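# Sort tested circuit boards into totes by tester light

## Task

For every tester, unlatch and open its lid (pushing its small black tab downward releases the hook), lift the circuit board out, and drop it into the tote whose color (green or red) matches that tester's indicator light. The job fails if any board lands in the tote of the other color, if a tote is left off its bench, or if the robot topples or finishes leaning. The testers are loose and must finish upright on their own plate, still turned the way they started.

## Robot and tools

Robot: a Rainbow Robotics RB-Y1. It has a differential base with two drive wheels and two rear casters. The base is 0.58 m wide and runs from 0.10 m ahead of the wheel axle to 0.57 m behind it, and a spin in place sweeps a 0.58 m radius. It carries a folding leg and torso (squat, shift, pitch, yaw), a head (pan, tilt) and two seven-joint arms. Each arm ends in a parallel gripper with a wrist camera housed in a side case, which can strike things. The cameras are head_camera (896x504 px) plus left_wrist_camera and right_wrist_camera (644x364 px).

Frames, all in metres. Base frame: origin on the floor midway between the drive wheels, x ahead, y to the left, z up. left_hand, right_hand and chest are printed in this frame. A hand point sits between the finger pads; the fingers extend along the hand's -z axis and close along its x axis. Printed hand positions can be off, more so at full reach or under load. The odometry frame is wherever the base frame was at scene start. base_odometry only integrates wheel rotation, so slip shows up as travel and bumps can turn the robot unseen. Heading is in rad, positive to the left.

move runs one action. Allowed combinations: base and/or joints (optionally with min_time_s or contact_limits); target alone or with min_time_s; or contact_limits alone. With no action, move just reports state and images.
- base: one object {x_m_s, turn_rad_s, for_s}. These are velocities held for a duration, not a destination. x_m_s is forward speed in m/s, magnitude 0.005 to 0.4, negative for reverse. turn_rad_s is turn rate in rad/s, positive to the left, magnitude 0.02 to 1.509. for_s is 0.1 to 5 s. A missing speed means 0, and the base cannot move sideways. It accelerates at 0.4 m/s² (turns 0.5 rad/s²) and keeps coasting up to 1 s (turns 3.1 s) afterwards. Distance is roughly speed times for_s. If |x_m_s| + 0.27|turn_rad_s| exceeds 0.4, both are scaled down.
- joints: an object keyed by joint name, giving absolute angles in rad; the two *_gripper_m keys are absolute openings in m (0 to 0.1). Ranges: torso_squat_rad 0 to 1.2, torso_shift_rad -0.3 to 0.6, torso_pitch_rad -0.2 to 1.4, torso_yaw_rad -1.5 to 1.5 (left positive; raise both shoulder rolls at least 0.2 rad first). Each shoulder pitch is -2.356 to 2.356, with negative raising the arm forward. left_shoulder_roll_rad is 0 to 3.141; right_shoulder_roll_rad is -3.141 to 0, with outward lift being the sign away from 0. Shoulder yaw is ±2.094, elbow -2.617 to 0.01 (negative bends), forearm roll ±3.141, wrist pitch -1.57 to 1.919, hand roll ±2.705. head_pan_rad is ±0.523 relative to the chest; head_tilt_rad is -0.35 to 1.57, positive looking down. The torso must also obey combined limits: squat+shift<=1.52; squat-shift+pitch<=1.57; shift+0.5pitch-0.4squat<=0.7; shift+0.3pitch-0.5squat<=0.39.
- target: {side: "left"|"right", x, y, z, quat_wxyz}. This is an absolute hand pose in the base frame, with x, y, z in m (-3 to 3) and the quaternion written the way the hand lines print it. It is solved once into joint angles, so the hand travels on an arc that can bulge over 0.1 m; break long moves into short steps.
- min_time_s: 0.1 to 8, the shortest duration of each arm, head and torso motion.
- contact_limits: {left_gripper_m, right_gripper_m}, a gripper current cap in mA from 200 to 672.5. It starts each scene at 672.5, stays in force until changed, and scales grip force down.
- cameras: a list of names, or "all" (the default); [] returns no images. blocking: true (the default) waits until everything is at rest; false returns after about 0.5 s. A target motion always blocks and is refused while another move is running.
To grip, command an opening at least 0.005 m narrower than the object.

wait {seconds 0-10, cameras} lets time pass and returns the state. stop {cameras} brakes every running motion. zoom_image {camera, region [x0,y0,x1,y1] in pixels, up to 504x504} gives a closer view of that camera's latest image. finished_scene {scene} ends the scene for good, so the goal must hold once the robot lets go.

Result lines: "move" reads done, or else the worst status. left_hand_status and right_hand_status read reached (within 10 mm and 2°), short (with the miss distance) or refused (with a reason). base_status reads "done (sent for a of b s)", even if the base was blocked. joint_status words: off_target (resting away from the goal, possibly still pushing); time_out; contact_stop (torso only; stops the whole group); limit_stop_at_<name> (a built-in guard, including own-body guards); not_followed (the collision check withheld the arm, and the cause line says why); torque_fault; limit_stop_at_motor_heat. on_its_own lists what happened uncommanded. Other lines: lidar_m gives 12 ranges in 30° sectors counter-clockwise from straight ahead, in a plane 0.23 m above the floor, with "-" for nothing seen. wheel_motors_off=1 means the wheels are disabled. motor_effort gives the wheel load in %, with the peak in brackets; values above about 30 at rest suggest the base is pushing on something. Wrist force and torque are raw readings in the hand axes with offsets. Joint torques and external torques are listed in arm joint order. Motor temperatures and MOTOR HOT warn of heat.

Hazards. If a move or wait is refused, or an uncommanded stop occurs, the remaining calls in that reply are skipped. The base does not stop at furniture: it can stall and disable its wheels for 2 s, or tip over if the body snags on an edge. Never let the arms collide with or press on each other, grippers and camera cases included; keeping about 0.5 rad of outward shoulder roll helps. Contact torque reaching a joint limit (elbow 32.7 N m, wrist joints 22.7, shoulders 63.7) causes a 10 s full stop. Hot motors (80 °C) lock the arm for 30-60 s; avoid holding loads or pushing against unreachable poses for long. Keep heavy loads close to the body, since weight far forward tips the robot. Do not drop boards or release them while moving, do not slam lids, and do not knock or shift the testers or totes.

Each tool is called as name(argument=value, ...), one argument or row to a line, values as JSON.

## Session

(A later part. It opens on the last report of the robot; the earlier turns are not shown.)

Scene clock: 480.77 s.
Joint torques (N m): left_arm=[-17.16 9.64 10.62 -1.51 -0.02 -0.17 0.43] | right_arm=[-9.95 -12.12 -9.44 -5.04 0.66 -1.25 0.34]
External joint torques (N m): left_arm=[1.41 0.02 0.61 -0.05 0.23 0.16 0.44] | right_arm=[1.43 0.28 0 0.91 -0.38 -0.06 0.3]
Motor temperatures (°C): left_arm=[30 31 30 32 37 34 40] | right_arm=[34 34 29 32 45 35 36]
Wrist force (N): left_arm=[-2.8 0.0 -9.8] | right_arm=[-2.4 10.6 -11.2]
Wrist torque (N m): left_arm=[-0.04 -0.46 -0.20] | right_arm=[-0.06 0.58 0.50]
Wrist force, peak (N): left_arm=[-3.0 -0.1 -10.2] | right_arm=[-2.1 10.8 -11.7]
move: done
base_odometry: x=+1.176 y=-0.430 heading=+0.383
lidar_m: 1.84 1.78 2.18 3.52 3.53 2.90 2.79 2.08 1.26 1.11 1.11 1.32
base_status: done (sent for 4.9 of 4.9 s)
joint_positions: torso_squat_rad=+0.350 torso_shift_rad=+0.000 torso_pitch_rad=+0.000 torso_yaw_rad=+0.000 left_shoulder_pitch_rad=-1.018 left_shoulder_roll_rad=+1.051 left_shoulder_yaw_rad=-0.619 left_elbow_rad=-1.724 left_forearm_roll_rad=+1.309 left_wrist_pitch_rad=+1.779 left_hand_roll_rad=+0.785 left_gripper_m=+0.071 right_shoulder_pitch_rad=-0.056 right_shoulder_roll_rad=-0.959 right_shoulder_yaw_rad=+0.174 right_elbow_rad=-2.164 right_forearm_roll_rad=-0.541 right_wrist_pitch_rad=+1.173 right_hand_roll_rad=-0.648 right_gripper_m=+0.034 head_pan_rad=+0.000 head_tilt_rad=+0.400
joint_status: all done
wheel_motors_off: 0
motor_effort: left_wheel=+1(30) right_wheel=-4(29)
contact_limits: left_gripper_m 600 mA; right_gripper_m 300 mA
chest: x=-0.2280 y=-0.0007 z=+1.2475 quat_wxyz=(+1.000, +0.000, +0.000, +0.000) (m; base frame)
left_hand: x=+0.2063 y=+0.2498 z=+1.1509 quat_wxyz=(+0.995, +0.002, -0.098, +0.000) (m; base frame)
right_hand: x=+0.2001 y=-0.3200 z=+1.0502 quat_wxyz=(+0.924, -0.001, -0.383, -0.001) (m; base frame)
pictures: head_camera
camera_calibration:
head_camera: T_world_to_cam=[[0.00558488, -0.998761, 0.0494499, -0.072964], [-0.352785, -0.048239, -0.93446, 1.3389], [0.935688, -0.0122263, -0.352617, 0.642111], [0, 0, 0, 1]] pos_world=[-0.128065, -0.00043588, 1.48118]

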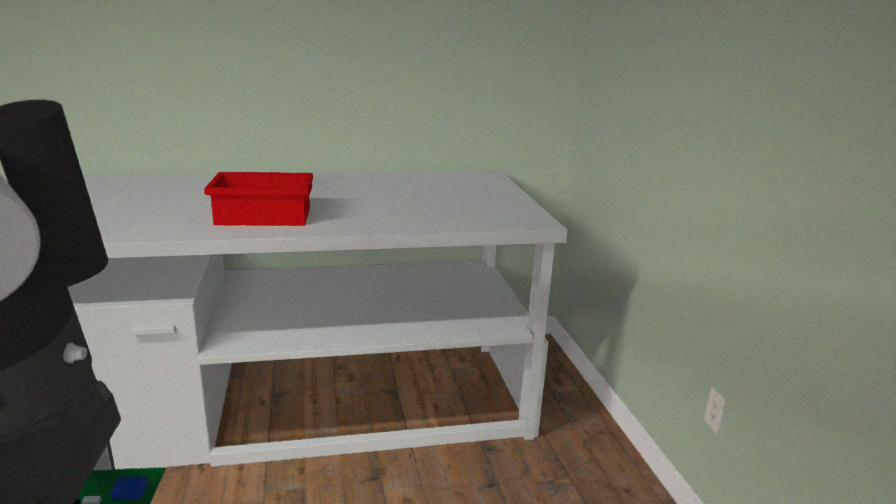

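move(
  base={"turn_rad_s":0.1,"for_s":0.4},
  cameras=[],
)

move(
  base={"x_m_s":0.25,"for_s":3.9},
  cameras=[],
)

move(
  base={"turn_rad_s":0.3,"for_s":0.8},
  joints={"head_tilt_rad":0.7},
  cameras=["head_camera"],
)

Scene clock: 496.53 s.
Joint torques (N m): left_arm=[-17.33 9.65 10.53 -1.64 -0.06 -0.13 0.4] | right_arm=[-9.86 -12.35 -9.43 -4.99 0.67 -1.23 0.33]
External joint torques (N m): left_arm=[1.24 0.03 0.52 -0.18 0.19 0.2 0.41] | right_arm=[1.53 0.05 0.01 0.95 -0.37 -0.04 0.29]
Motor temperatures (°C): left_arm=[30 31 30 32 37 34 40] | right_arm=[34 34 29 32 45 35 36]
Wrist force (N): left_arm=[-2.9 -0.2 -9.7] | right_arm=[-2.6 10.7 -10.9]
Wrist torque (N m): left_arm=[-0.03 -0.46 -0.21] | right_arm=[-0.06 0.58 0.49]
Wrist force, peak (N): left_arm=[-3.1 -0.1 -10.1] | right_arm=[-2.6 10.9 -11.6]
move: done
base_odometry: x=+1.176 y=-0.430 heading=+0.423
lidar_m: 1.84 1.78 2.19 3.52 3.54 2.90 2.66 1.97 1.24 1.11 1.11 1.35
base_status: done (sent for 0.4 of 0.4 s)
joint_positions: torso_squat_rad=+0.350 torso_shift_rad=+0.000 torso_pitch_rad=+0.000 torso_yaw_rad=+0.000 left_shoulder_pitch_rad=-1.018 left_shoulder_roll_rad=+1.051 left_shoulder_yaw_rad=-0.619 left_elbow_rad=-1.724 left_forearm_roll_rad=+1.309 left_wrist_pitch_rad=+1.779 left_hand_roll_rad=+0.785 left_gripper_m=+0.071 right_shoulder_pitch_rad=-0.056 right_shoulder_roll_rad=-0.959 right_shoulder_yaw_rad=+0.174 right_elbow_rad=-2.164 right_forearm_roll_rad=-0.541 right_wrist_pitch_rad=+1.173 right_hand_roll_rad=-0.648 right_gripper_m=+0.034 head_pan_rad=+0.000 head_tilt_rad=+0.400
joint_status: not commanded
wheel_motors_off: 0
motor_effort: left_wheel=-6(30) right_wheel=+2(28)
contact_limits: left_gripper_m 600 mA; right_gripper_m 300 mA
chest: x=-0.2280 y=-0.0007 z=+1.2475 quat_wxyz=(+1.000, +0.000, +0.000, +0.000) (m; base frame)
left_hand: x=+0.2063 y=+0.2498 z=+1.1509 quat_wxyz=(+0.995, +0.002, -0.098, +0.000) (m; base frame)
right_hand: x=+0.2001 y=-0.3200 z=+1.0502 quat_wxyz=(+0.924, -0.001, -0.383, -0.001) (m; base frame)
pictures: none
No camera images: "cameras" was empty.

Scene clock: 501.53 s.
Joint torques (N m): left_arm=[-17.37 9.44 10.68 -1.53 -0.03 -0.11 0.4] | right_arm=[-9.96 -12.25 -9.28 -5.01 0.6 -1.32 0.3]
External joint torques (N m): left_arm=[1.2 -0.17 0.67 -0.07 0.22 0.22 0.41] | right_arm=[1.43 0.15 0.16 0.94 -0.45 -0.12 0.26]
Motor temperatures (°C): left_arm=[30 31 30 32 37 34 40] | right_arm=[34 34 29 32 45 35 36]
Wrist force (N): left_arm=[-2.8 -0.3 -9.9] | right_arm=[-2.3 10.8 -11.1]
Wrist torque (N m): left_arm=[-0.01 -0.47 -0.22] | right_arm=[-0.08 0.59 0.50]
Wrist force, peak (N): left_arm=[-3.1 -0.1 -10.1] | right_arm=[-2.3 11.0 -11.7]
move: done
base_odometry: x=+2.066 y=-0.030 heading=+0.423
lidar_m: 1.34 0.98 0.96 1.74 3.69 3.94 3.62 1.67 1.05 0.93 0.93 0.92
base_status: done (sent for 3.9 of 3.9 s)
joint_positions: torso_squat_rad=+0.350 torso_shift_rad=+0.000 torso_pitch_rad=+0.000 torso_yaw_rad=+0.000 left_shoulder_pitch_rad=-1.018 left_shoulder_roll_rad=+1.051 left_shoulder_yaw_rad=-0.619 left_elbow_rad=-1.724 left_forearm_roll_rad=+1.309 left_wrist_pitch_rad=+1.779 left_hand_roll_rad=+0.785 left_gripper_m=+0.071 right_shoulder_pitch_rad=-0.056 right_shoulder_roll_rad=-0.959 right_shoulder_yaw_rad=+0.174 right_elbow_rad=-2.164 right_forearm_roll_rad=-0.541 right_wrist_pitch_rad=+1.173 right_hand_roll_rad=-0.648 right_gripper_m=+0.034 head_pan_rad=+0.000 head_tilt_rad=+0.400
joint_status: not commanded
wheel_motors_off: 0
motor_effort: left_wheel=+2(32) right_wheel=-5(25)
contact_limits: left_gripper_m 600 mA; right_gripper_m 300 mA
chest: x=-0.2280 y=-0.0007 z=+1.2475 quat_wxyz=(+1.000, +0.000, +0.000, +0.000) (m; base frame)
left_hand: x=+0.2063 y=+0.2498 z=+1.1509 quat_wxyz=(+0.995, +0.002, -0.098, +0.000) (m; base frame)
right_hand: x=+0.2001 y=-0.3200 z=+1.0502 quat_wxyz=(+0.924, -0.001, -0.383, -0.001) (m; base frame)
pictures: none
No camera images: "cameras" was empty.

Scene clock: 503.30 s.
Joint torques (N m): left_arm=[-17.24 9.68 10.7 -1.52 -0.02 -0.21 0.41] | right_arm=[-10.19 -12.15 -9.48 -5 0.66 -1.21 0.35]
External joint torques (N m): left_arm=[1.33 0.06 0.69 -0.06 0.23 0.12 0.42] | right_arm=[1.2 0.25 -0.04 0.94 -0.38 -0.01 0.31]
Motor temperatures (°C): left_arm=[30 31 30 32 37 34 40] | right_arm=[34 34 29 32 45 35 36]
Wrist force (N): left_arm=[-2.8 -0.1 -9.8] | right_arm=[-2.5 10.7 -11.1]
Wrist torque (N m): left_arm=[-0.01 -0.45 -0.21] | right_arm=[-0.04 0.56 0.48]
Wrist force, peak (N): left_arm=[-3.1 -0.1 -10.1] | right_arm=[-2.5 10.8 -11.5]
move: done
base_odometry: x=+2.066 y=-0.030 heading=+0.663
lidar_m: 1.42 0.96 1.19 3.67 3.91 3.76 3.06 1.26 0.95 0.93 0.99 0.91
base_status: done (sent for 0.8 of 0.8 s)
joint_positions: torso_squat_rad=+0.350 torso_shift_rad=+0.000 torso_pitch_rad=+0.000 torso_yaw_rad=+0.000 left_shoulder_pitch_rad=-1.018 left_shoulder_roll_rad=+1.051 left_shoulder_yaw_rad=-0.619 left_elbow_rad=-1.724 left_forearm_roll_rad=+1.309 left_wrist_pitch_rad=+1.779 left_hand_roll_rad=+0.785 left_gripper_m=+0.071 right_shoulder_pitch_rad=-0.056 right_shoulder_roll_rad=-0.959 right_shoulder_yaw_rad=+0.174 right_elbow_rad=-2.164 right_forearm_roll_rad=-0.541 right_wrist_pitch_rad=+1.173 right_hand_roll_rad=-0.648 right_gripper_m=+0.034 head_pan_rad=+0.000 head_tilt_rad=+0.700
joint_status: all done
wheel_motors_off: 0
motor_effort: left_wheel=-2(31) right_wheel=+0(27)
contact_limits: left_gripper_m 600 mA; right_gripper_m 300 mA
chest: x=-0.2280 y=-0.0007 z=+1.2475 quat_wxyz=(+1.000, +0.000, +0.000, +0.000) (m; base frame)
left_hand: x=+0.2063 y=+0.2498 z=+1.1509 quat_wxyz=(+0.995, +0.002, -0.098, +0.000) (m; base frame)
right_hand: x=+0.2001 y=-0.3200 z=+1.0502 quat_wxyz=(+0.924, -0.001, -0.383, -0.001) (m; base frame)
pictures: head_camera
camera_calibration:
head_camera: T_world_to_cam=[[0.0202199, -0.998758, 0.0455294, -0.0642899], [-0.613109, -0.0483577, -0.788517, 1.074], [0.789739, -0.0119707, -0.613326, 0.989462], [0, 0, 0, 1]] pos_world=[-0.121641, -0.000429463, 1.45665]

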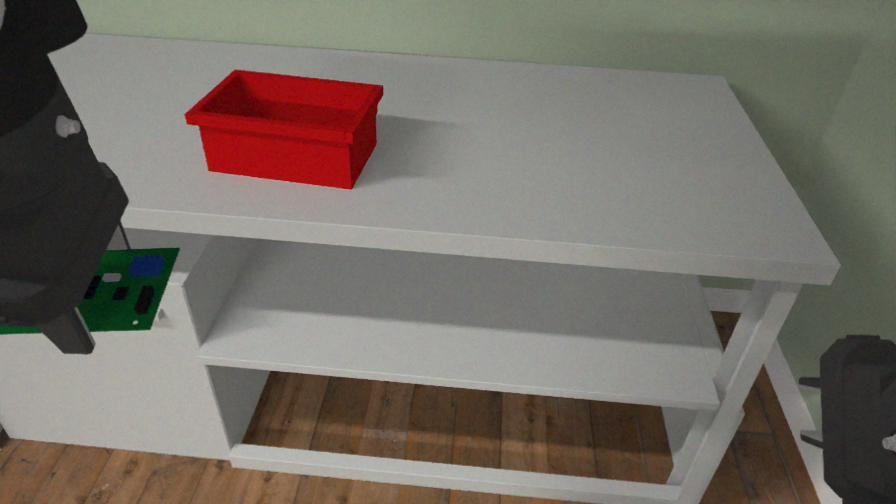

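move(
  base={"turn_rad_s":-0.11,"for_s":0.4},
  cameras=[],
)

move(
  base={"x_m_s":0.16,"for_s":2.5},
  joints={"head_tilt_rad":0.95},
  cameras=["head_camera"],
)

Scene clock: 524.97 s.
Joint torques (N m): left_arm=[-17.23 9.67 10.68 -1.58 -0.02 -0.15 0.44] | right_arm=[-10.3 -12.26 -9.46 -5.13 0.62 -1.24 0.28]
External joint torques (N m): left_arm=[1.35 0.06 0.67 -0.12 0.23 0.18 0.45] | right_arm=[1.08 0.14 -0.02 0.82 -0.42 -0.05 0.24]
Motor temperatures (°C): left_arm=[30 31 30 32 37 34 40] | right_arm=[34 34 29 32 45 35 36]
Wrist force (N): left_arm=[-2.9 -0.1 -9.7] | right_arm=[-2.6 10.5 -11.2]
Wrist torque (N m): left_arm=[-0.03 -0.46 -0.20] | right_arm=[-0.05 0.57 0.48]
Wrist force, peak (N): left_arm=[-3.1 -0.1 -10.2] | right_arm=[-2.3 11.0 -11.4]
move: done
base_odometry: x=+2.066 y=-0.030 heading=+0.619
lidar_m: 1.43 0.96 1.12 3.02 3.85 3.75 3.53 1.31 0.97 0.94 0.97 0.91
base_status: done (sent for 0.4 of 0.4 s)
joint_positions: torso_squat_rad=+0.350 torso_shift_rad=+0.000 torso_pitch_rad=+0.000 torso_yaw_rad=+0.000 left_shoulder_pitch_rad=-1.018 left_shoulder_roll_rad=+1.051 left_shoulder_yaw_rad=-0.619 left_elbow_rad=-1.724 left_forearm_roll_rad=+1.309 left_wrist_pitch_rad=+1.779 left_hand_roll_rad=+0.785 left_gripper_m=+0.071 right_shoulder_pitch_rad=-0.056 right_shoulder_roll_rad=-0.959 right_shoulder_yaw_rad=+0.174 right_elbow_rad=-2.164 right_forearm_roll_rad=-0.541 right_wrist_pitch_rad=+1.173 right_hand_roll_rad=-0.648 right_gripper_m=+0.034 head_pan_rad=+0.000 head_tilt_rad=+0.700
joint_status: not commanded
wheel_motors_off: 0
motor_effort: left_wheel=+0(13) right_wheel=-2(16)
contact_limits: left_gripper_m 600 mA; right_gripper_m 300 mA
chest: x=-0.2280 y=-0.0007 z=+1.2475 quat_wxyz=(+1.000, +0.000, +0.000, +0.000) (m; base frame)
left_hand: x=+0.2063 y=+0.2498 z=+1.1509 quat_wxyz=(+0.995, +0.002, -0.098, +0.000) (m; base frame)
right_hand: x=+0.2001 y=-0.3200 z=+1.0502 quat_wxyz=(+0.924, -0.001, -0.383, -0.001) (m; base frame)
pictures: none
No camera images: "cameras" was empty.

Scene clock: 528.33 s.
Joint torques (N m): left_arm=[-17.22 9.59 10.5 -1.51 -0.06 -0.16 0.38] | right_arm=[-9.87 -12.25 -9.28 -5.19 0.71 -1.23 0.34]
External joint torques (N m): left_arm=[1.35 -0.02 0.49 -0.05 0.19 0.17 0.39] | right_arm=[1.51 0.16 0.16 0.75 -0.33 -0.04 0.3]
Motor temperatures (°C): left_arm=[30 31 30 32 37 34 40] | right_arm=[34 34 29 32 45 35 36]
Wrist force (N): left_arm=[-3.1 -0.1 -9.8] | right_arm=[-2.3 11.1 -11.4]
Wrist torque (N m): left_arm=[-0.02 -0.49 -0.20] | right_arm=[-0.11 0.60 0.49]
Wrist force, peak (N): left_arm=[-3.3 -0.2 -10.0] | right_arm=[-2.4 10.9 -11.6]
move: done
base_odometry: x=+2.391 y=+0.203 heading=+0.620
lidar_m: 1.02 0.77 0.67 1.57 3.84 4.14 3.55 1.32 0.98 0.94 0.63 0.82
base_status: done (sent for 2.5 of 2.5 s)
joint_positions: torso_squat_rad=+0.350 torso_shift_rad=+0.000 torso_pitch_rad=+0.000 torso_yaw_rad=+0.000 left_shoulder_pitch_rad=-1.018 left_shoulder_roll_rad=+1.051 left_shoulder_yaw_rad=-0.619 left_elbow_rad=-1.724 left_forearm_roll_rad=+1.309 left_wrist_pitch_rad=+1.779 left_hand_roll_rad=+0.785 left_gripper_m=+0.071 right_shoulder_pitch_rad=-0.056 right_shoulder_roll_rad=-0.959 right_shoulder_yaw_rad=+0.174 right_elbow_rad=-2.164 right_forearm_roll_rad=-0.541 right_wrist_pitch_rad=+1.173 right_hand_roll_rad=-0.648 right_gripper_m=+0.034 head_pan_rad=+0.000 head_tilt_rad=+0.950
joint_status: all done
wheel_motors_off: 0
motor_effort: left_wheel=+5(31) right_wheel=-8(25)
contact_limits: left_gripper_m 600 mA; right_gripper_m 300 mA
chest: x=-0.2280 y=-0.0007 z=+1.2475 quat_wxyz=(+1.000, +0.000, +0.000, +0.000) (m; base frame)
left_hand: x=+0.2063 y=+0.2498 z=+1.1509 quat_wxyz=(+0.995, +0.002, -0.098, +0.000) (m; base frame)
right_hand: x=+0.2001 y=-0.3200 z=+1.0502 quat_wxyz=(+0.924, -0.001, -0.383, -0.001) (m; base frame)
pictures: head_camera
camera_calibration:
head_camera: T_world_to_cam=[[0.0310812, -0.998751, 0.0391249, -0.0527433], [-0.789127, -0.0485442, -0.612309, 0.782675], [0.613443, -0.0118432, -0.78965, 1.20837], [0, 0, 0, 1]] pos_world=[-0.122001, -0.000372105, 1.4355]

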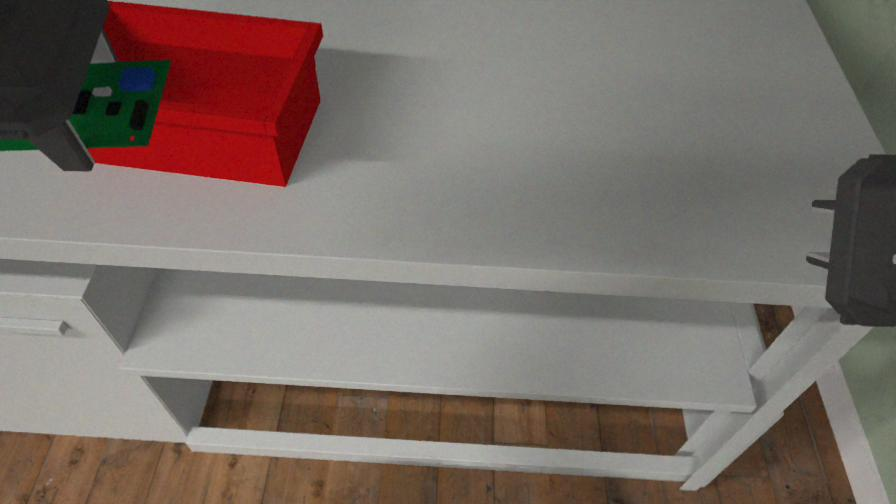

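move(
  base={"x_m_s":0.1,"for_s":1.4},
  cameras=[],
)

move(
  joints={"torso_pitch_rad":0.2},
  cameras=["head_camera","left_wrist_camera"],
)

Scene clock: 538.13 s.
Joint torques (N m): left_arm=[-17.46 9.68 10.46 -1.52 0 -0.19 0.43] | right_arm=[-10.07 -12.13 -9.47 -5.02 0.57 -1.24 0.26]
External joint torques (N m): left_arm=[1.12 0.07 0.45 -0.06 0.25 0.14 0.44] | right_arm=[1.31 0.27 -0.02 0.93 -0.47 -0.05 0.22]
Motor temperatures (°C): left_arm=[30 31 30 32 37 34 40] | right_arm=[34 34 29 32 45 35 36]
Wrist force (N): left_arm=[-3.0 -0.2 -9.7] | right_arm=[-2.7 10.7 -11.3]
Wrist torque (N m): left_arm=[-0.01 -0.49 -0.22] | right_arm=[-0.08 0.55 0.50]
Wrist force, peak (N): left_arm=[-2.9 -0.4 -10.2] | right_arm=[-2.7 11.0 -11.4]
move: done
base_odometry: x=+2.505 y=+0.284 heading=+0.620
lidar_m: 0.89 0.77 0.59 1.01 3.84 4.28 3.53 1.32 0.97 0.94 0.57 0.83
base_status: done (sent for 1.4 of 1.4 s)
joint_positions: torso_squat_rad=+0.350 torso_shift_rad=+0.000 torso_pitch_rad=+0.000 torso_yaw_rad=+0.000 left_shoulder_pitch_rad=-1.018 left_shoulder_roll_rad=+1.051 left_shoulder_yaw_rad=-0.619 left_elbow_rad=-1.724 left_forearm_roll_rad=+1.309 left_wrist_pitch_rad=+1.779 left_hand_roll_rad=+0.785 left_gripper_m=+0.071 right_shoulder_pitch_rad=-0.056 right_shoulder_roll_rad=-0.959 right_shoulder_yaw_rad=+0.174 right_elbow_rad=-2.164 right_forearm_roll_rad=-0.541 right_wrist_pitch_rad=+1.173 right_hand_roll_rad=-0.648 right_gripper_m=+0.034 head_pan_rad=+0.000 head_tilt_rad=+0.950
joint_status: not commanded
wheel_motors_off: 0
motor_effort: left_wheel=+4(27) right_wheel=-8(18)
contact_limits: left_gripper_m 600 mA; right_gripper_m 300 mA
chest: x=-0.2279 y=-0.0007 z=+1.2475 quat_wxyz=(+1.000, +0.000, +0.000, +0.000) (m; base frame)
left_hand: x=+0.2064 y=+0.2498 z=+1.1509 quat_wxyz=(+0.995, +0.002, -0.098, +0.000) (m; base frame)
right_hand: x=+0.2002 y=-0.3200 z=+1.0502 quat_wxyz=(+0.924, -0.001, -0.383, -0.001) (m; base frame)
pictures: none
No camera images: "cameras" was empty.

Scene clock: 539.60 s.
Joint torques (N m): left_arm=[-16.11 10.22 10.38 -2.48 0.29 0.04 0.44] | right_arm=[-7.24 -11.89 -8.83 -5.7 0.51 -0.99 0.24]
External joint torques (N m): left_arm=[1.33 -0.28 0.54 -0.01 0.26 0.09 0.44] | right_arm=[1 0.35 -0.01 0.79 -0.37 -0.05 0.21]
Motor temperatures (°C): left_arm=[30 31 30 32 37 34 40] | right_arm=[34 34 29 32 45 35 36]
Wrist force (N): left_arm=[-1.6 -0.3 -9.6] | right_arm=[-1.5 10.7 -12.1]
Wrist torque (N m): left_arm=[0.01 -0.40 -0.21] | right_arm=[-0.09 0.63 0.50]
Wrist force, peak (N): left_arm=[-1.7 -0.1 -10.2] | right_arm=[-1.3 11.0 -12.3]
move: done
base_odometry: x=+2.505 y=+0.284 heading=+0.620
lidar_m: 0.89 0.76 0.60 1.01 3.84 4.28 3.54 1.32 0.98 0.94 0.57 0.84
base_status: not commanded
joint_positions: torso_squat_rad=+0.350 torso_shift_rad=+0.000 torso_pitch_rad=+0.200 torso_yaw_rad=+0.000 left_shoulder_pitch_rad=-1.018 left_shoulder_roll_rad=+1.051 left_shoulder_yaw_rad=-0.619 left_elbow_rad=-1.724 left_forearm_roll_rad=+1.309 left_wrist_pitch_rad=+1.779 left_hand_roll_rad=+0.785 left_gripper_m=+0.071 right_shoulder_pitch_rad=-0.056 right_shoulder_roll_rad=-0.959 right_shoulder_yaw_rad=+0.174 right_elbow_rad=-2.164 right_forearm_roll_rad=-0.541 right_wrist_pitch_rad=+1.173 right_hand_roll_rad=-0.648 right_gripper_m=+0.034 head_pan_rad=+0.000 head_tilt_rad=+0.950
joint_status: all done
wheel_motors_off: 0
motor_effort: left_wheel=+7(7) right_wheel=-8(9)
contact_limits: left_gripper_m 600 mA; right_gripper_m 300 mA
chest: x=-0.1665 y=-0.0007 z=+1.2413 quat_wxyz=(+0.995, +0.000, +0.100, +0.000) (m; base frame)
left_hand: x=+0.2399 y=+0.2499 z=+1.0604 quat_wxyz=(+1.000, +0.002, +0.002, -0.001) (m; base frame)
right_hand: x=+0.2139 y=-0.3199 z=+0.9629 quat_wxyz=(+0.957, -0.001, -0.289, +0.000) (m; base frame)
pictures: head_camera, left_wrist_camera
camera_calibration:
head_camera: T_world_to_cam=[[0.0383701, -0.998746, 0.0321555, -0.0445442], [-0.895048, -0.0486589, -0.443307, 0.599998], [0.444316, -0.0117709, -0.895793, 1.26938], [0, 0, 0, 1]] pos_world=[-0.0252698, -0.00035125, 1.40452]
left_wrist_camera: T_world_to_cam=[[0.999762, 0.0142949, -0.0165026, -0.227267], [0.0205078, -0.874171, 0.485184, -0.266703], [-0.00749042, -0.485407, -0.874256, 1.11918], [0, 0, 0, 1]] pos_world=[0.241065, 0.313364, 1.1041]

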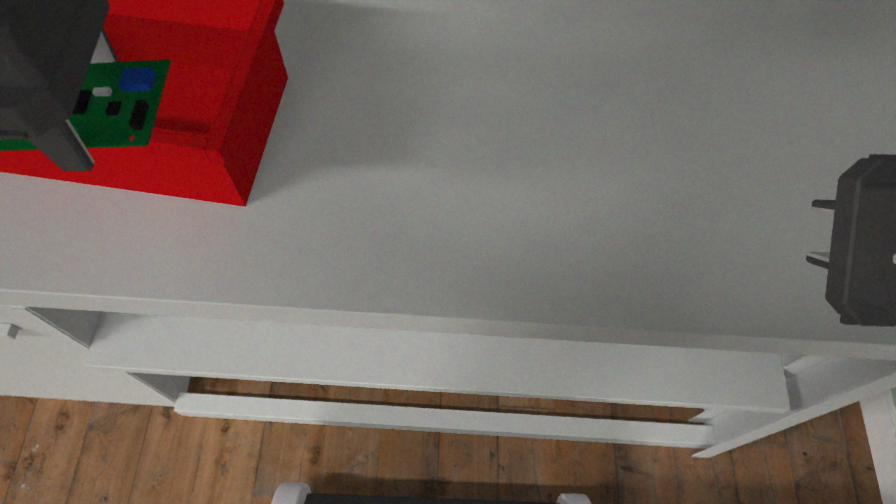

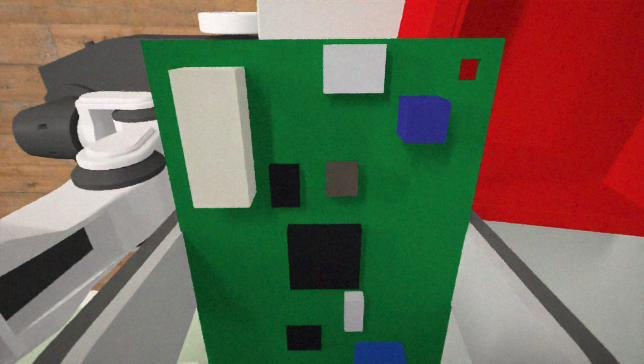

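move(
  target={"side":"left","x":0.335,"y":0.285,"z":1.04,"quat_wxyz":[1,0,0,0]},
  min_time_s=1.5,
  cameras=["head_camera","left_wrist_camera"],
)

Scene clock: 551.43 s.
Joint torques (N m): left_arm=[-21.25 9.69 6.42 -2.31 0.03 -0.19 0.06] | right_arm=[-7.36 -11.89 -8.75 -5.74 0.49 -0.99 0.34]
External joint torques (N m): left_arm=[0.57 -1.46 -1.41 1.14 0.01 -0.1 0.06] | right_arm=[0.88 0.34 0.07 0.75 -0.4 -0.06 0.31]
Motor temperatures (°C): left_arm=[30 31 30 32 37 34 40] | right_arm=[34 34 29 32 45 35 36]
Wrist force (N): left_arm=[-1.5 0.1 -9.8] | right_arm=[-1.3 11.1 -12.2]
Wrist torque (N m): left_arm=[-0.07 -0.39 -0.19] | right_arm=[-0.12 0.66 0.49]
Wrist force, peak (N): left_arm=[-1.5 -0.3 -10.3] | right_arm=[-1.3 11.1 -12.2]
move: done
base_odometry: x=+2.505 y=+0.284 heading=+0.620
lidar_m: 0.89 0.77 0.59 1.02 3.84 4.28 3.54 1.33 0.98 0.95 0.57 0.83
base_status: not commanded
joint_positions: torso_squat_rad=+0.350 torso_shift_rad=+0.000 torso_pitch_rad=+0.200 torso_yaw_rad=+0.000 left_shoulder_pitch_rad=-1.229 left_shoulder_roll_rad=+0.855 left_shoulder_yaw_rad=-0.681 left_elbow_rad=-1.046 left_forearm_roll_rad=+1.181 left_wrist_pitch_rad=+1.680 left_hand_roll_rad=+0.367 left_gripper_m=+0.071 right_shoulder_pitch_rad=-0.056 right_shoulder_roll_rad=-0.959 right_shoulder_yaw_rad=+0.174 right_elbow_rad=-2.164 right_forearm_roll_rad=-0.541 right_wrist_pitch_rad=+1.173 right_hand_roll_rad=-0.648 right_gripper_m=+0.034 head_pan_rad=+0.000 head_tilt_rad=+0.950
joint_status: all done
wheel_motors_off: 0
motor_effort: left_wheel=+5(7) right_wheel=-8(8)
contact_limits: left_gripper_m 600 mA; right_gripper_m 300 mA
chest: x=-0.1665 y=-0.0007 z=+1.2413 quat_wxyz=(+0.995, +0.000, +0.100, +0.000) (m; base frame)
left_hand: x=+0.3348 y=+0.2850 z=+1.0402 quat_wxyz=(+1.000, +0.000, -0.001, +0.000) (m; base frame)
left_hand_status: reached (checked arc, planned for 1.5 s): 0 mm and 0.1 deg off.
right_hand: x=+0.2139 y=-0.3199 z=+0.9629 quat_wxyz=(+0.957, -0.001, -0.289, +0.000) (m; base frame)
pictures: head_camera, left_wrist_camera
camera_calibration:
head_camera: T_world_to_cam=[[0.0383577, -0.998747, 0.0321452, -0.0445394], [-0.895038, -0.0486435, -0.443329, 0.600008], [0.444337, -0.0117661, -0.895782, 1.26938], [0, 0, 0, 1]] pos_world=[-0.0252955, -0.000361452, 1.40452]
left_wrist_camera: T_world_to_cam=[[0.999821, 0.015695, -0.0105782, -0.329577], [0.0188626, -0.872327, 0.488559, -0.231624], [-0.00155966, -0.488671, -0.872467, 1.11633], [0, 0, 0, 1]] pos_world=[0.335628, 0.34864, 1.08364]

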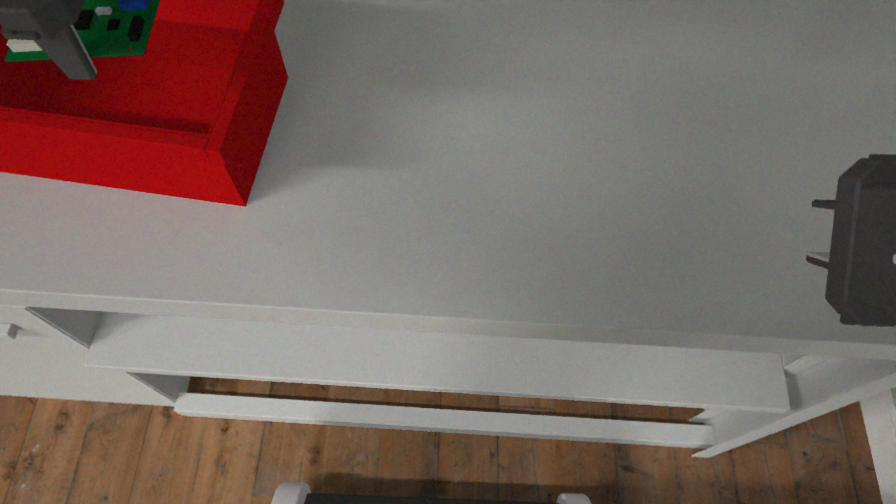

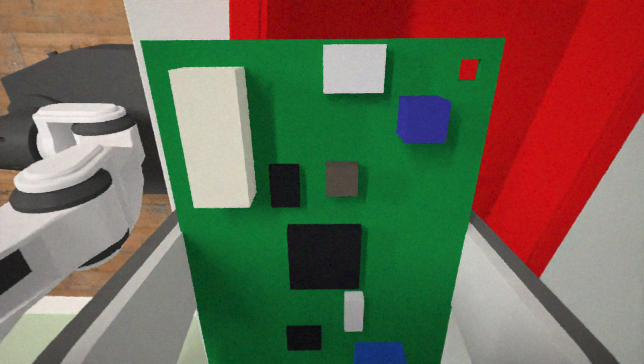

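move(
  joints={"head_pan_rad":0.5,"head_tilt_rad":0.85},
  cameras=["head_camera"],
)

Scene clock: 559.57 s.
Joint torques (N m): left_arm=[-21.4 9.59 6.73 -2.24 0.12 -0.16 0.09] | right_arm=[-7.22 -12.05 -8.62 -5.62 0.51 -1.02 0.37]
External joint torques (N m): left_arm=[0.42 -1.55 -1.1 1.21 0.1 -0.07 0.09] | right_arm=[1.01 0.18 0.2 0.86 -0.37 -0.08 0.33]
Motor temperatures (°C): left_arm=[30 31 30 32 37 34 40] | right_arm=[34 34 29 32 45 35 36]
Wrist force (N): left_arm=[-1.7 -0.3 -10.2] | right_arm=[-1.5 10.9 -12.2]
Wrist torque (N m): left_arm=[-0.02 -0.43 -0.19] | right_arm=[-0.09 0.66 0.51]
Wrist force, peak (N): left_arm=[-1.7 -0.2 -10.3] | right_arm=[-1.3 11.1 -12.2]
move: done
base_odometry: x=+2.505 y=+0.284 heading=+0.620
lidar_m: 0.89 0.77 0.60 1.01 3.84 4.27 3.53 1.33 0.99 0.94 0.57 0.83
base_status: not commanded
joint_positions: torso_squat_rad=+0.350 torso_shift_rad=+0.000 torso_pitch_rad=+0.200 torso_yaw_rad=+0.000 left_shoulder_pitch_rad=-1.229 left_shoulder_roll_rad=+0.855 left_shoulder_yaw_rad=-0.681 left_elbow_rad=-1.046 left_forearm_roll_rad=+1.181 left_wrist_pitch_rad=+1.680 left_hand_roll_rad=+0.367 left_gripper_m=+0.071 right_shoulder_pitch_rad=-0.056 right_shoulder_roll_rad=-0.959 right_shoulder_yaw_rad=+0.174 right_elbow_rad=-2.164 right_forearm_roll_rad=-0.541 right_wrist_pitch_rad=+1.173 right_hand_roll_rad=-0.648 right_gripper_m=+0.034 head_pan_rad=+0.500 head_tilt_rad=+0.850
joint_status: all done
wheel_motors_off: 0
motor_effort: left_wheel=+7(7) right_wheel=-7(8)
contact_limits: left_gripper_m 600 mA; right_gripper_m 300 mA
chest: x=-0.1665 y=-0.0007 z=+1.2413 quat_wxyz=(+0.995, +0.000, +0.100, +0.000) (m; base frame)
left_hand: x=+0.3348 y=+0.2850 z=+1.0402 quat_wxyz=(+1.000, +0.000, -0.001, +0.000) (m; base frame)
right_hand: x=+0.2139 y=-0.3199 z=+0.9629 quat_wxyz=(+0.957, -0.001, -0.289, +0.000) (m; base frame)
pictures: head_camera
camera_calibration:
head_camera: T_world_to_cam=[[0.500864, -0.863545, -0.0585241, 0.13418], [-0.736441, -0.389664, -0.553006, 0.773561], [0.454741, 0.32008, -0.831119, 1.17811], [0, 0, 0, 1]] pos_world=[-0.0332586, 0.0402101, 1.41479]

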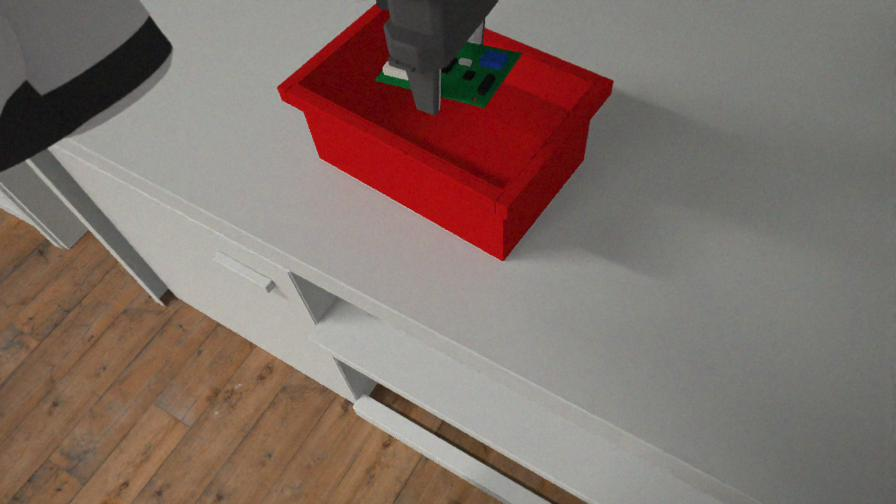

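move(
  target={"side":"left","x":0.345,"y":0.285,"z":0.95,"quat_wxyz":[1,0,0,0]},
  min_time_s=2,
  cameras=["head_camera","left_wrist_camera"],
)

Scene clock: 573.33 s.
Joint torques (N m): left_arm=[-20.22 8.92 4.8 -2.57 0.22 -0.5 -0.17] | right_arm=[-7.59 -11.64 -8.66 -5.53 0.45 -0.96 0.3]
External joint torques (N m): left_arm=[2.12 -1.96 -1.18 1.18 0.21 -0.39 -0.17] | right_arm=[0.65 0.59 0.16 0.95 -0.43 -0.02 0.27]
Motor temperatures (°C): left_arm=[30 31 29 32 37 34 40] | right_arm=[34 34 29 32 45 35 36]
Wrist force (N): left_arm=[-1.8 0.5 -9.7] | right_arm=[-1.2 10.8 -12.2]
Wrist torque (N m): left_arm=[-0.10 -0.42 -0.21] | right_arm=[-0.07 0.66 0.50]
Wrist force, peak (N): left_arm=[-22.4 12.6 108.1] | right_arm=[0.1 11.5 -12.4]
move: done
base_odometry: x=+2.505 y=+0.284 heading=+0.620
lidar_m: 0.88 0.77 0.60 1.02 3.84 4.27 3.54 1.32 0.98 0.95 0.57 0.83
base_status: not commanded
joint_positions: torso_squat_rad=+0.350 torso_shift_rad=+0.000 torso_pitch_rad=+0.200 torso_yaw_rad=+0.000 left_shoulder_pitch_rad=-1.186 left_shoulder_roll_rad=+0.698 left_shoulder_yaw_rad=-0.732 left_elbow_rad=-0.763 left_forearm_roll_rad=+1.106 left_wrist_pitch_rad=+1.459 left_hand_roll_rad=+0.236 left_gripper_m=+0.071 right_shoulder_pitch_rad=-0.056 right_shoulder_roll_rad=-0.959 right_shoulder_yaw_rad=+0.174 right_elbow_rad=-2.164 right_forearm_roll_rad=-0.541 right_wrist_pitch_rad=+1.173 right_hand_roll_rad=-0.648 right_gripper_m=+0.034 head_pan_rad=+0.500 head_tilt_rad=+0.850
joint_status: all done
wheel_motors_off: 0
motor_effort: left_wheel=+9(19) right_wheel=-6(24)
contact_limits: left_gripper_m 600 mA; right_gripper_m 300 mA
chest: x=-0.1666 y=-0.0007 z=+1.2413 quat_wxyz=(+0.995, +0.000, +0.100, +0.000) (m; base frame)
left_hand: x=+0.3444 y=+0.2850 z=+0.9505 quat_wxyz=(+1.000, +0.001, -0.003, +0.000) (m; base frame)
left_hand_status: reached (checked arc, planned for 2.0 s): 1 mm and 0.4 deg off.
right_hand: x=+0.2139 y=-0.3200 z=+0.9630 quat_wxyz=(+0.957, -0.001, -0.289, +0.000) (m; base frame)
pictures: head_camera, left_wrist_camera
camera_calibration:
head_camera: T_world_to_cam=[[0.500914, -0.863519, -0.0584749, 0.134156], [-0.736357, -0.389695, -0.553096, 0.773657], [0.454822, 0.320112, -0.831063, 1.17807], [0, 0, 0, 1]] pos_world=[-0.0333271, 0.0402208, 1.4148]
left_wrist_camera: T_world_to_cam=[[0.999857, 0.0159208, -0.00578052, -0.34472], [0.0167186, -0.872948, 0.487527, -0.186125], [0.00271575, -0.487553, -0.873089, 1.03693], [0, 0, 0, 1]] pos_world=[0.344967, 0.348567, 0.994077]

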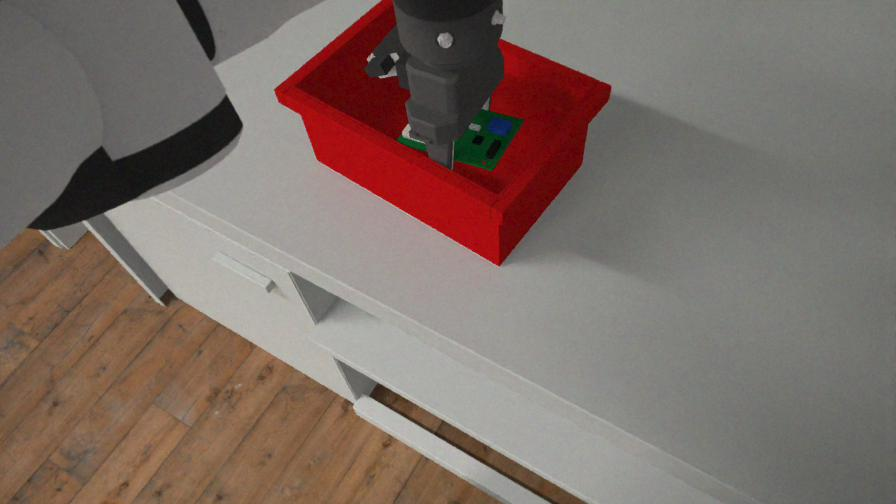

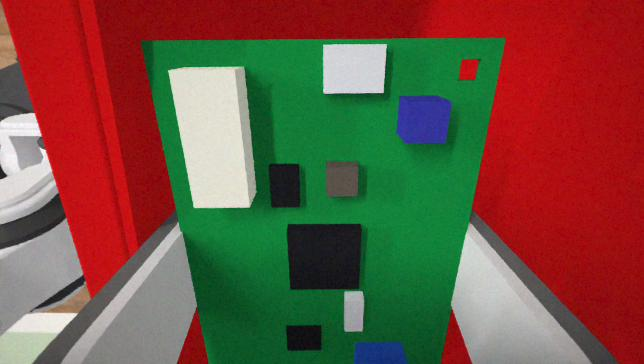

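move(
  target={"side":"left","x":0.357,"y":0.285,"z":0.945,"quat_wxyz":[1,0,0,0]},
  min_time_s=1,
  cameras=[],
)

move(
  target={"side":"left","x":0.357,"y":0.285,"z":0.905,"quat_wxyz":[1,0,0,0]},
  min_time_s=2,
  cameras=["head_camera","left_wrist_camera"],
)

Scene clock: 581.93 s.
Joint torques (N m): left_arm=[-22.64 8.83 3.04 -2.55 0.16 -0.41 -0.15] | right_arm=[-6.94 -11.75 -8.57 -5.63 0.56 -0.94 0.42]
External joint torques (N m): left_arm=[0.5 -1.74 -1.33 1.19 0.15 -0.3 -0.15] | right_arm=[1.3 0.49 0.25 0.85 -0.32 0 0.39]
Motor temperatures (°C): left_arm=[30 31 29 32 37 34 40] | right_arm=[34 34 29 32 45 35 36]
Wrist force (N): left_arm=[-1.5 0.1 -9.8] | right_arm=[-1.4 10.8 -11.9]
Wrist torque (N m): left_arm=[-0.07 -0.39 -0.19] | right_arm=[-0.09 0.66 0.51]
Wrist force, peak (N): left_arm=[-2.0 0.9 -9.9] | right_arm=[-1.5 11.1 -12.4]
move: done
base_odometry: x=+2.505 y=+0.284 heading=+0.620
lidar_m: 0.89 0.77 0.60 1.02 3.85 4.27 3.54 1.33 0.98 0.94 0.57 0.83
base_status: not commanded
joint_positions: torso_squat_rad=+0.350 torso_shift_rad=+0.000 torso_pitch_rad=+0.200 torso_yaw_rad=+0.000 left_shoulder_pitch_rad=-1.264 left_shoulder_roll_rad=+0.616 left_shoulder_yaw_rad=-0.737 left_elbow_rad=-0.537 left_forearm_roll_rad=+1.099 left_wrist_pitch_rad=+1.407 left_hand_roll_rad=+0.130 left_gripper_m=+0.071 right_shoulder_pitch_rad=-0.056 right_shoulder_roll_rad=-0.959 right_shoulder_yaw_rad=+0.174 right_elbow_rad=-2.164 right_forearm_roll_rad=-0.541 right_wrist_pitch_rad=+1.173 right_hand_roll_rad=-0.648 right_gripper_m=+0.034 head_pan_rad=+0.500 head_tilt_rad=+0.850
joint_status: all done
wheel_motors_off: 0
motor_effort: left_wheel=+8(9) right_wheel=-7(8)
contact_limits: left_gripper_m 600 mA; right_gripper_m 300 mA
chest: x=-0.1666 y=-0.0007 z=+1.2413 quat_wxyz=(+0.995, +0.000, +0.100, +0.000) (m; base frame)
left_hand: x=+0.3563 y=+0.2849 z=+0.9452 quat_wxyz=(+1.000, +0.001, -0.004, +0.000) (m; base frame)
left_hand_status: reached (checked arc, planned for 1.0 s): 1 mm and 0.5 deg off.
right_hand: x=+0.2139 y=-0.3200 z=+0.9630 quat_wxyz=(+0.957, -0.001, -0.289, +0.000) (m; base frame)
pictures: none
No camera images: "cameras" was empty.

Scene clock: 584.27 s.
Joint torques (N m): left_arm=[-10.15 -1.68 3.16 -1.64 1.65 -3.39 0.11] | right_arm=[-7.2 -11.53 -8.61 -5.57 0.55 -0.91 0.3]
External joint torques (N m): left_arm=[13.09 -11.81 0.89 1.88 1.65 -3.19 0.11] | right_arm=[1.06 0.71 0.21 0.91 -0.34 0.03 0.27]
Motor temperatures (°C): left_arm=[30 31 29 32 37 34 40] | right_arm=[34 34 29 32 45 35 36]
Wrist force (N): left_arm=[-5.6 5.6 28.9] | right_arm=[-1.5 10.6 -12.0]
Wrist torque (N m): left_arm=[0.25 1.67 -0.50] | right_arm=[-0.05 0.65 0.50]
Wrist force, peak (N): left_arm=[-9.5 8.3 38.8] | right_arm=[-1.7 11.1 -12.2]
move: short
base_odometry: x=+2.505 y=+0.284 heading=+0.620
lidar_m: 0.88 0.77 0.60 1.02 3.84 4.27 3.54 1.33 0.98 0.95 0.57 0.83
base_status: not commanded
joint_positions: torso_squat_rad=+0.350 torso_shift_rad=-0.001 torso_pitch_rad=+0.199 torso_yaw_rad=+0.000 left_shoulder_pitch_rad=-1.293 left_shoulder_roll_rad=+0.500 left_shoulder_yaw_rad=-0.737 left_elbow_rad=-0.267 left_forearm_roll_rad=+1.090 left_wrist_pitch_rad=+1.244 left_hand_roll_rad=+0.004 left_gripper_m=+0.071 right_shoulder_pitch_rad=-0.056 right_shoulder_roll_rad=-0.959 right_shoulder_yaw_rad=+0.174 right_elbow_rad=-2.164 right_forearm_roll_rad=-0.541 right_wrist_pitch_rad=+1.173 right_hand_roll_rad=-0.648 right_gripper_m=+0.034 head_pan_rad=+0.500 head_tilt_rad=+0.850
joint_status: all done
wheel_motors_off: 0
motor_effort: left_wheel=+8(10) right_wheel=-6(8)
contact_limits: left_gripper_m 600 mA; right_gripper_m 300 mA
chest: x=-0.1673 y=-0.0009 z=+1.2414 quat_wxyz=(+0.995, +0.001, +0.099, +0.000) (m; base frame)
left_hand: x=+0.3574 y=+0.2861 z=+0.9081 quat_wxyz=(+1.000, +0.003, -0.021, +0.000) (m; base frame)
left_hand_status: short (checked arc, as near as the solve gets, planned for 2.0 s): 3 mm and 2.4 deg off. The place is met; only the turn is off.
right_hand: x=+0.2135 y=-0.3200 z=+0.9634 quat_wxyz=(+0.957, +0.000, -0.290, +0.000) (m; base frame)
pictures: head_camera, left_wrist_camera
camera_calibration:
head_camera: T_world_to_cam=[[0.501091, -0.863435, -0.0582023, 0.134063], [-0.735586, -0.389535, -0.554235, 0.774614], [0.455874, 0.320535, -0.830323, 1.17776], [0, 0, 0, 1]] pos_world=[-0.034295, 0.0399786, 1.41505]
left_wrist_camera: T_world_to_cam=[[0.999453, 0.016259, 0.0288072, -0.389386], [0.000323165, -0.875622, 0.482997, -0.15397], [0.0330773, -0.482723, -0.875148, 0.99001], [0, 0, 0, 1]] pos_world=[0.356475, 0.349413, 0.95199]

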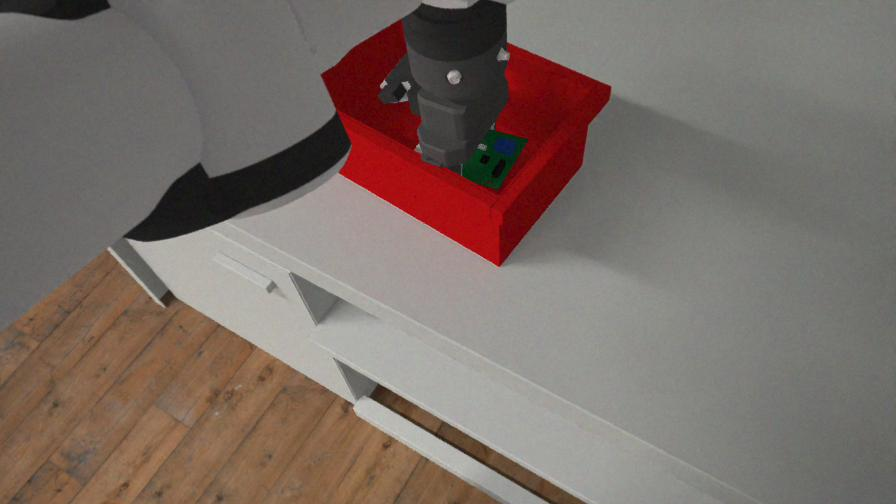

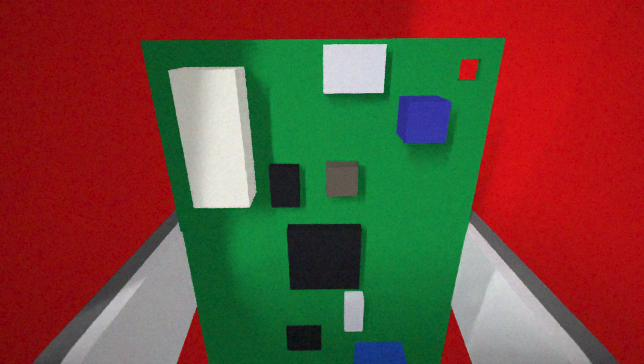

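zoom_image(
  camera="head_camera",
  region=[330, 20, 630, 280],
)

Scaled by 1.680 from the camera's 896x504 image, which has a finer 1280x720 frame.

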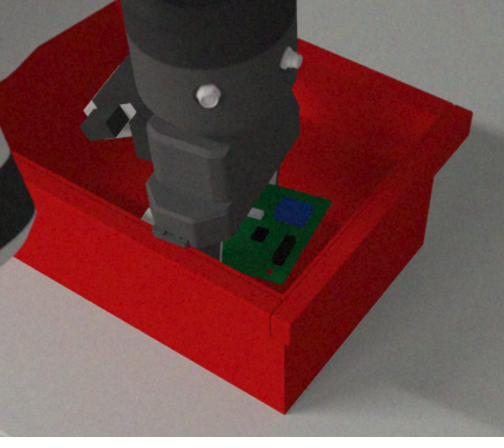

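move(
  target={"side":"left","x":0.35,"y":0.285,"z":0.925,"quat_wxyz":[1,0,0,0]},
  min_time_s=1,
  cameras=["head_camera","left_wrist_camera"],
)

zoom_image(
  camera="head_camera",
  region=[330, 20, 630, 280],
)

Scene clock: 611.10 s.
Joint torques (N m): left_arm=[-22.96 11.03 4.17 -4.04 0.37 0.3 0.48] | right_arm=[-7.17 -11.78 -8.71 -5.47 0.58 -0.95 0.24]
External joint torques (N m): left_arm=[0.38 0.85 1.57 -0.48 0.35 0.38 0.48] | right_arm=[1.07 0.46 0.11 1.01 -0.3 -0.01 0.21]
Motor temperatures (°C): left_arm=[30 31 29 32 38 34 40] | right_arm=[34 34 29 32 45 35 35]
Wrist force (N): left_arm=[-1.5 0.6 -9.5] | right_arm=[-1.5 10.9 -12.0]
Wrist torque (N m): left_arm=[-0.12 -0.41 -0.22] | right_arm=[-0.09 0.63 0.50]
Wrist force, peak (N): left_arm=[-6.0 5.5 31.8] | right_arm=[-1.6 11.1 -12.2]
move: done
base_odometry: x=+2.505 y=+0.284 heading=+0.620
lidar_m: 0.88 0.76 0.60 1.00 3.85 4.28 3.55 1.33 0.98 0.94 0.57 0.83
base_status: not commanded
joint_positions: torso_squat_rad=+0.350 torso_shift_rad=+0.000 torso_pitch_rad=+0.200 torso_yaw_rad=+0.000 left_shoulder_pitch_rad=-1.308 left_shoulder_roll_rad=+0.526 left_shoulder_yaw_rad=-0.735 left_elbow_rad=-0.309 left_forearm_roll_rad=+1.099 left_wrist_pitch_rad=+1.341 left_hand_roll_rad=+0.018 left_gripper_m=+0.071 right_shoulder_pitch_rad=-0.056 right_shoulder_roll_rad=-0.959 right_shoulder_yaw_rad=+0.174 right_elbow_rad=-2.164 right_forearm_roll_rad=-0.541 right_wrist_pitch_rad=+1.173 right_hand_roll_rad=-0.648 right_gripper_m=+0.034 head_pan_rad=+0.500 head_tilt_rad=+0.850
joint_status: all done
wheel_motors_off: 0
motor_effort: left_wheel=+8(10) right_wheel=-7(8)
contact_limits: left_gripper_m 600 mA; right_gripper_m 300 mA
chest: x=-0.1667 y=-0.0008 z=+1.2413 quat_wxyz=(+0.995, +0.001, +0.100, +0.000) (m; base frame)
left_hand: x=+0.3505 y=+0.2850 z=+0.9240 quat_wxyz=(+1.000, -0.001, +0.007, +0.000) (m; base frame)
left_hand_status: reached (checked arc, planned for 1.0 s): 1 mm and 0.8 deg off.
right_hand: x=+0.2138 y=-0.3200 z=+0.9630 quat_wxyz=(+0.957, -0.001, -0.289, +0.000) (m; base frame)
pictures: head_camera, left_wrist_camera
camera_calibration:
head_camera: T_world_to_cam=[[0.500932, -0.863509, -0.0584805, 0.134159], [-0.736248, -0.389636, -0.553284, 0.773799], [0.45498, 0.320214, -0.830937, 1.17802], [0, 0, 0, 1]] pos_world=[-0.0334739, 0.0401276, 1.41484]
left_wrist_camera: T_world_to_cam=[[0.99953, 0.0148795, -0.0268206, -0.331178], [0.0261117, -0.871565, 0.489585, -0.178862], [-0.0160911, -0.490055, -0.871543, 1.01962], [0, 0, 0, 1]] pos_world=[0.352099, 0.348705, 0.967325]

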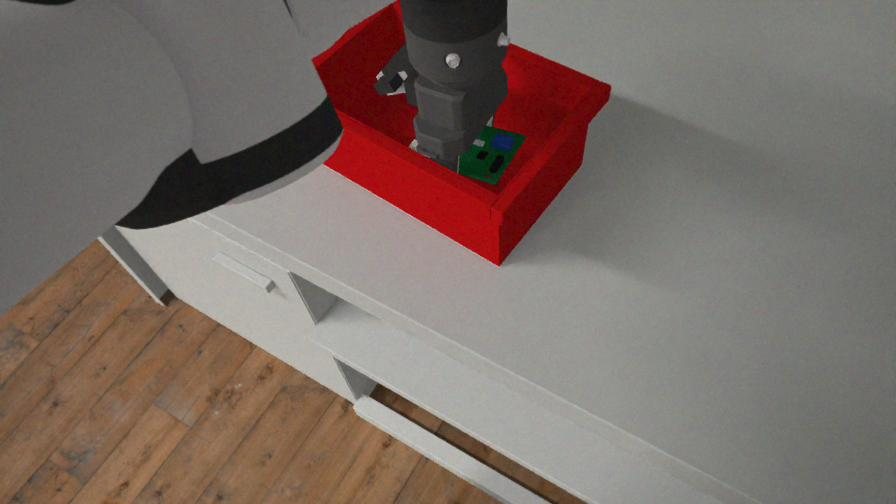

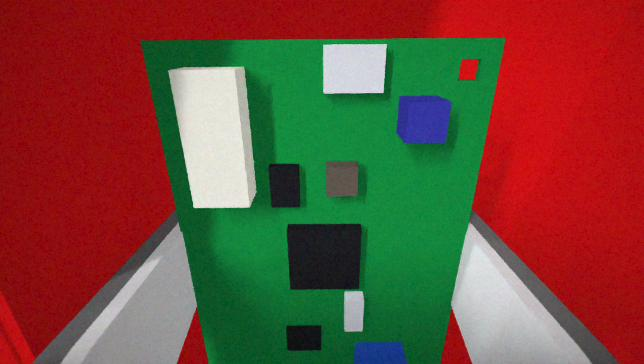

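Scaled by 1.680 from the camera's 896x504 image, which has a finer 1280x720 frame.

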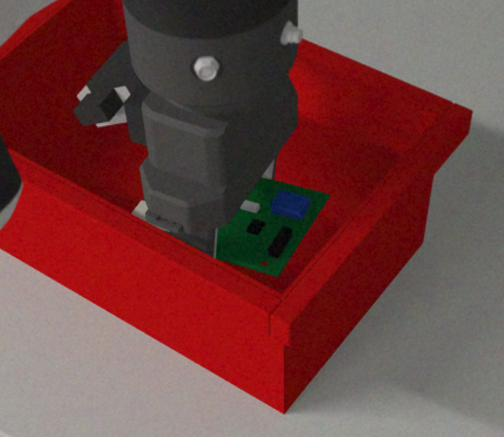

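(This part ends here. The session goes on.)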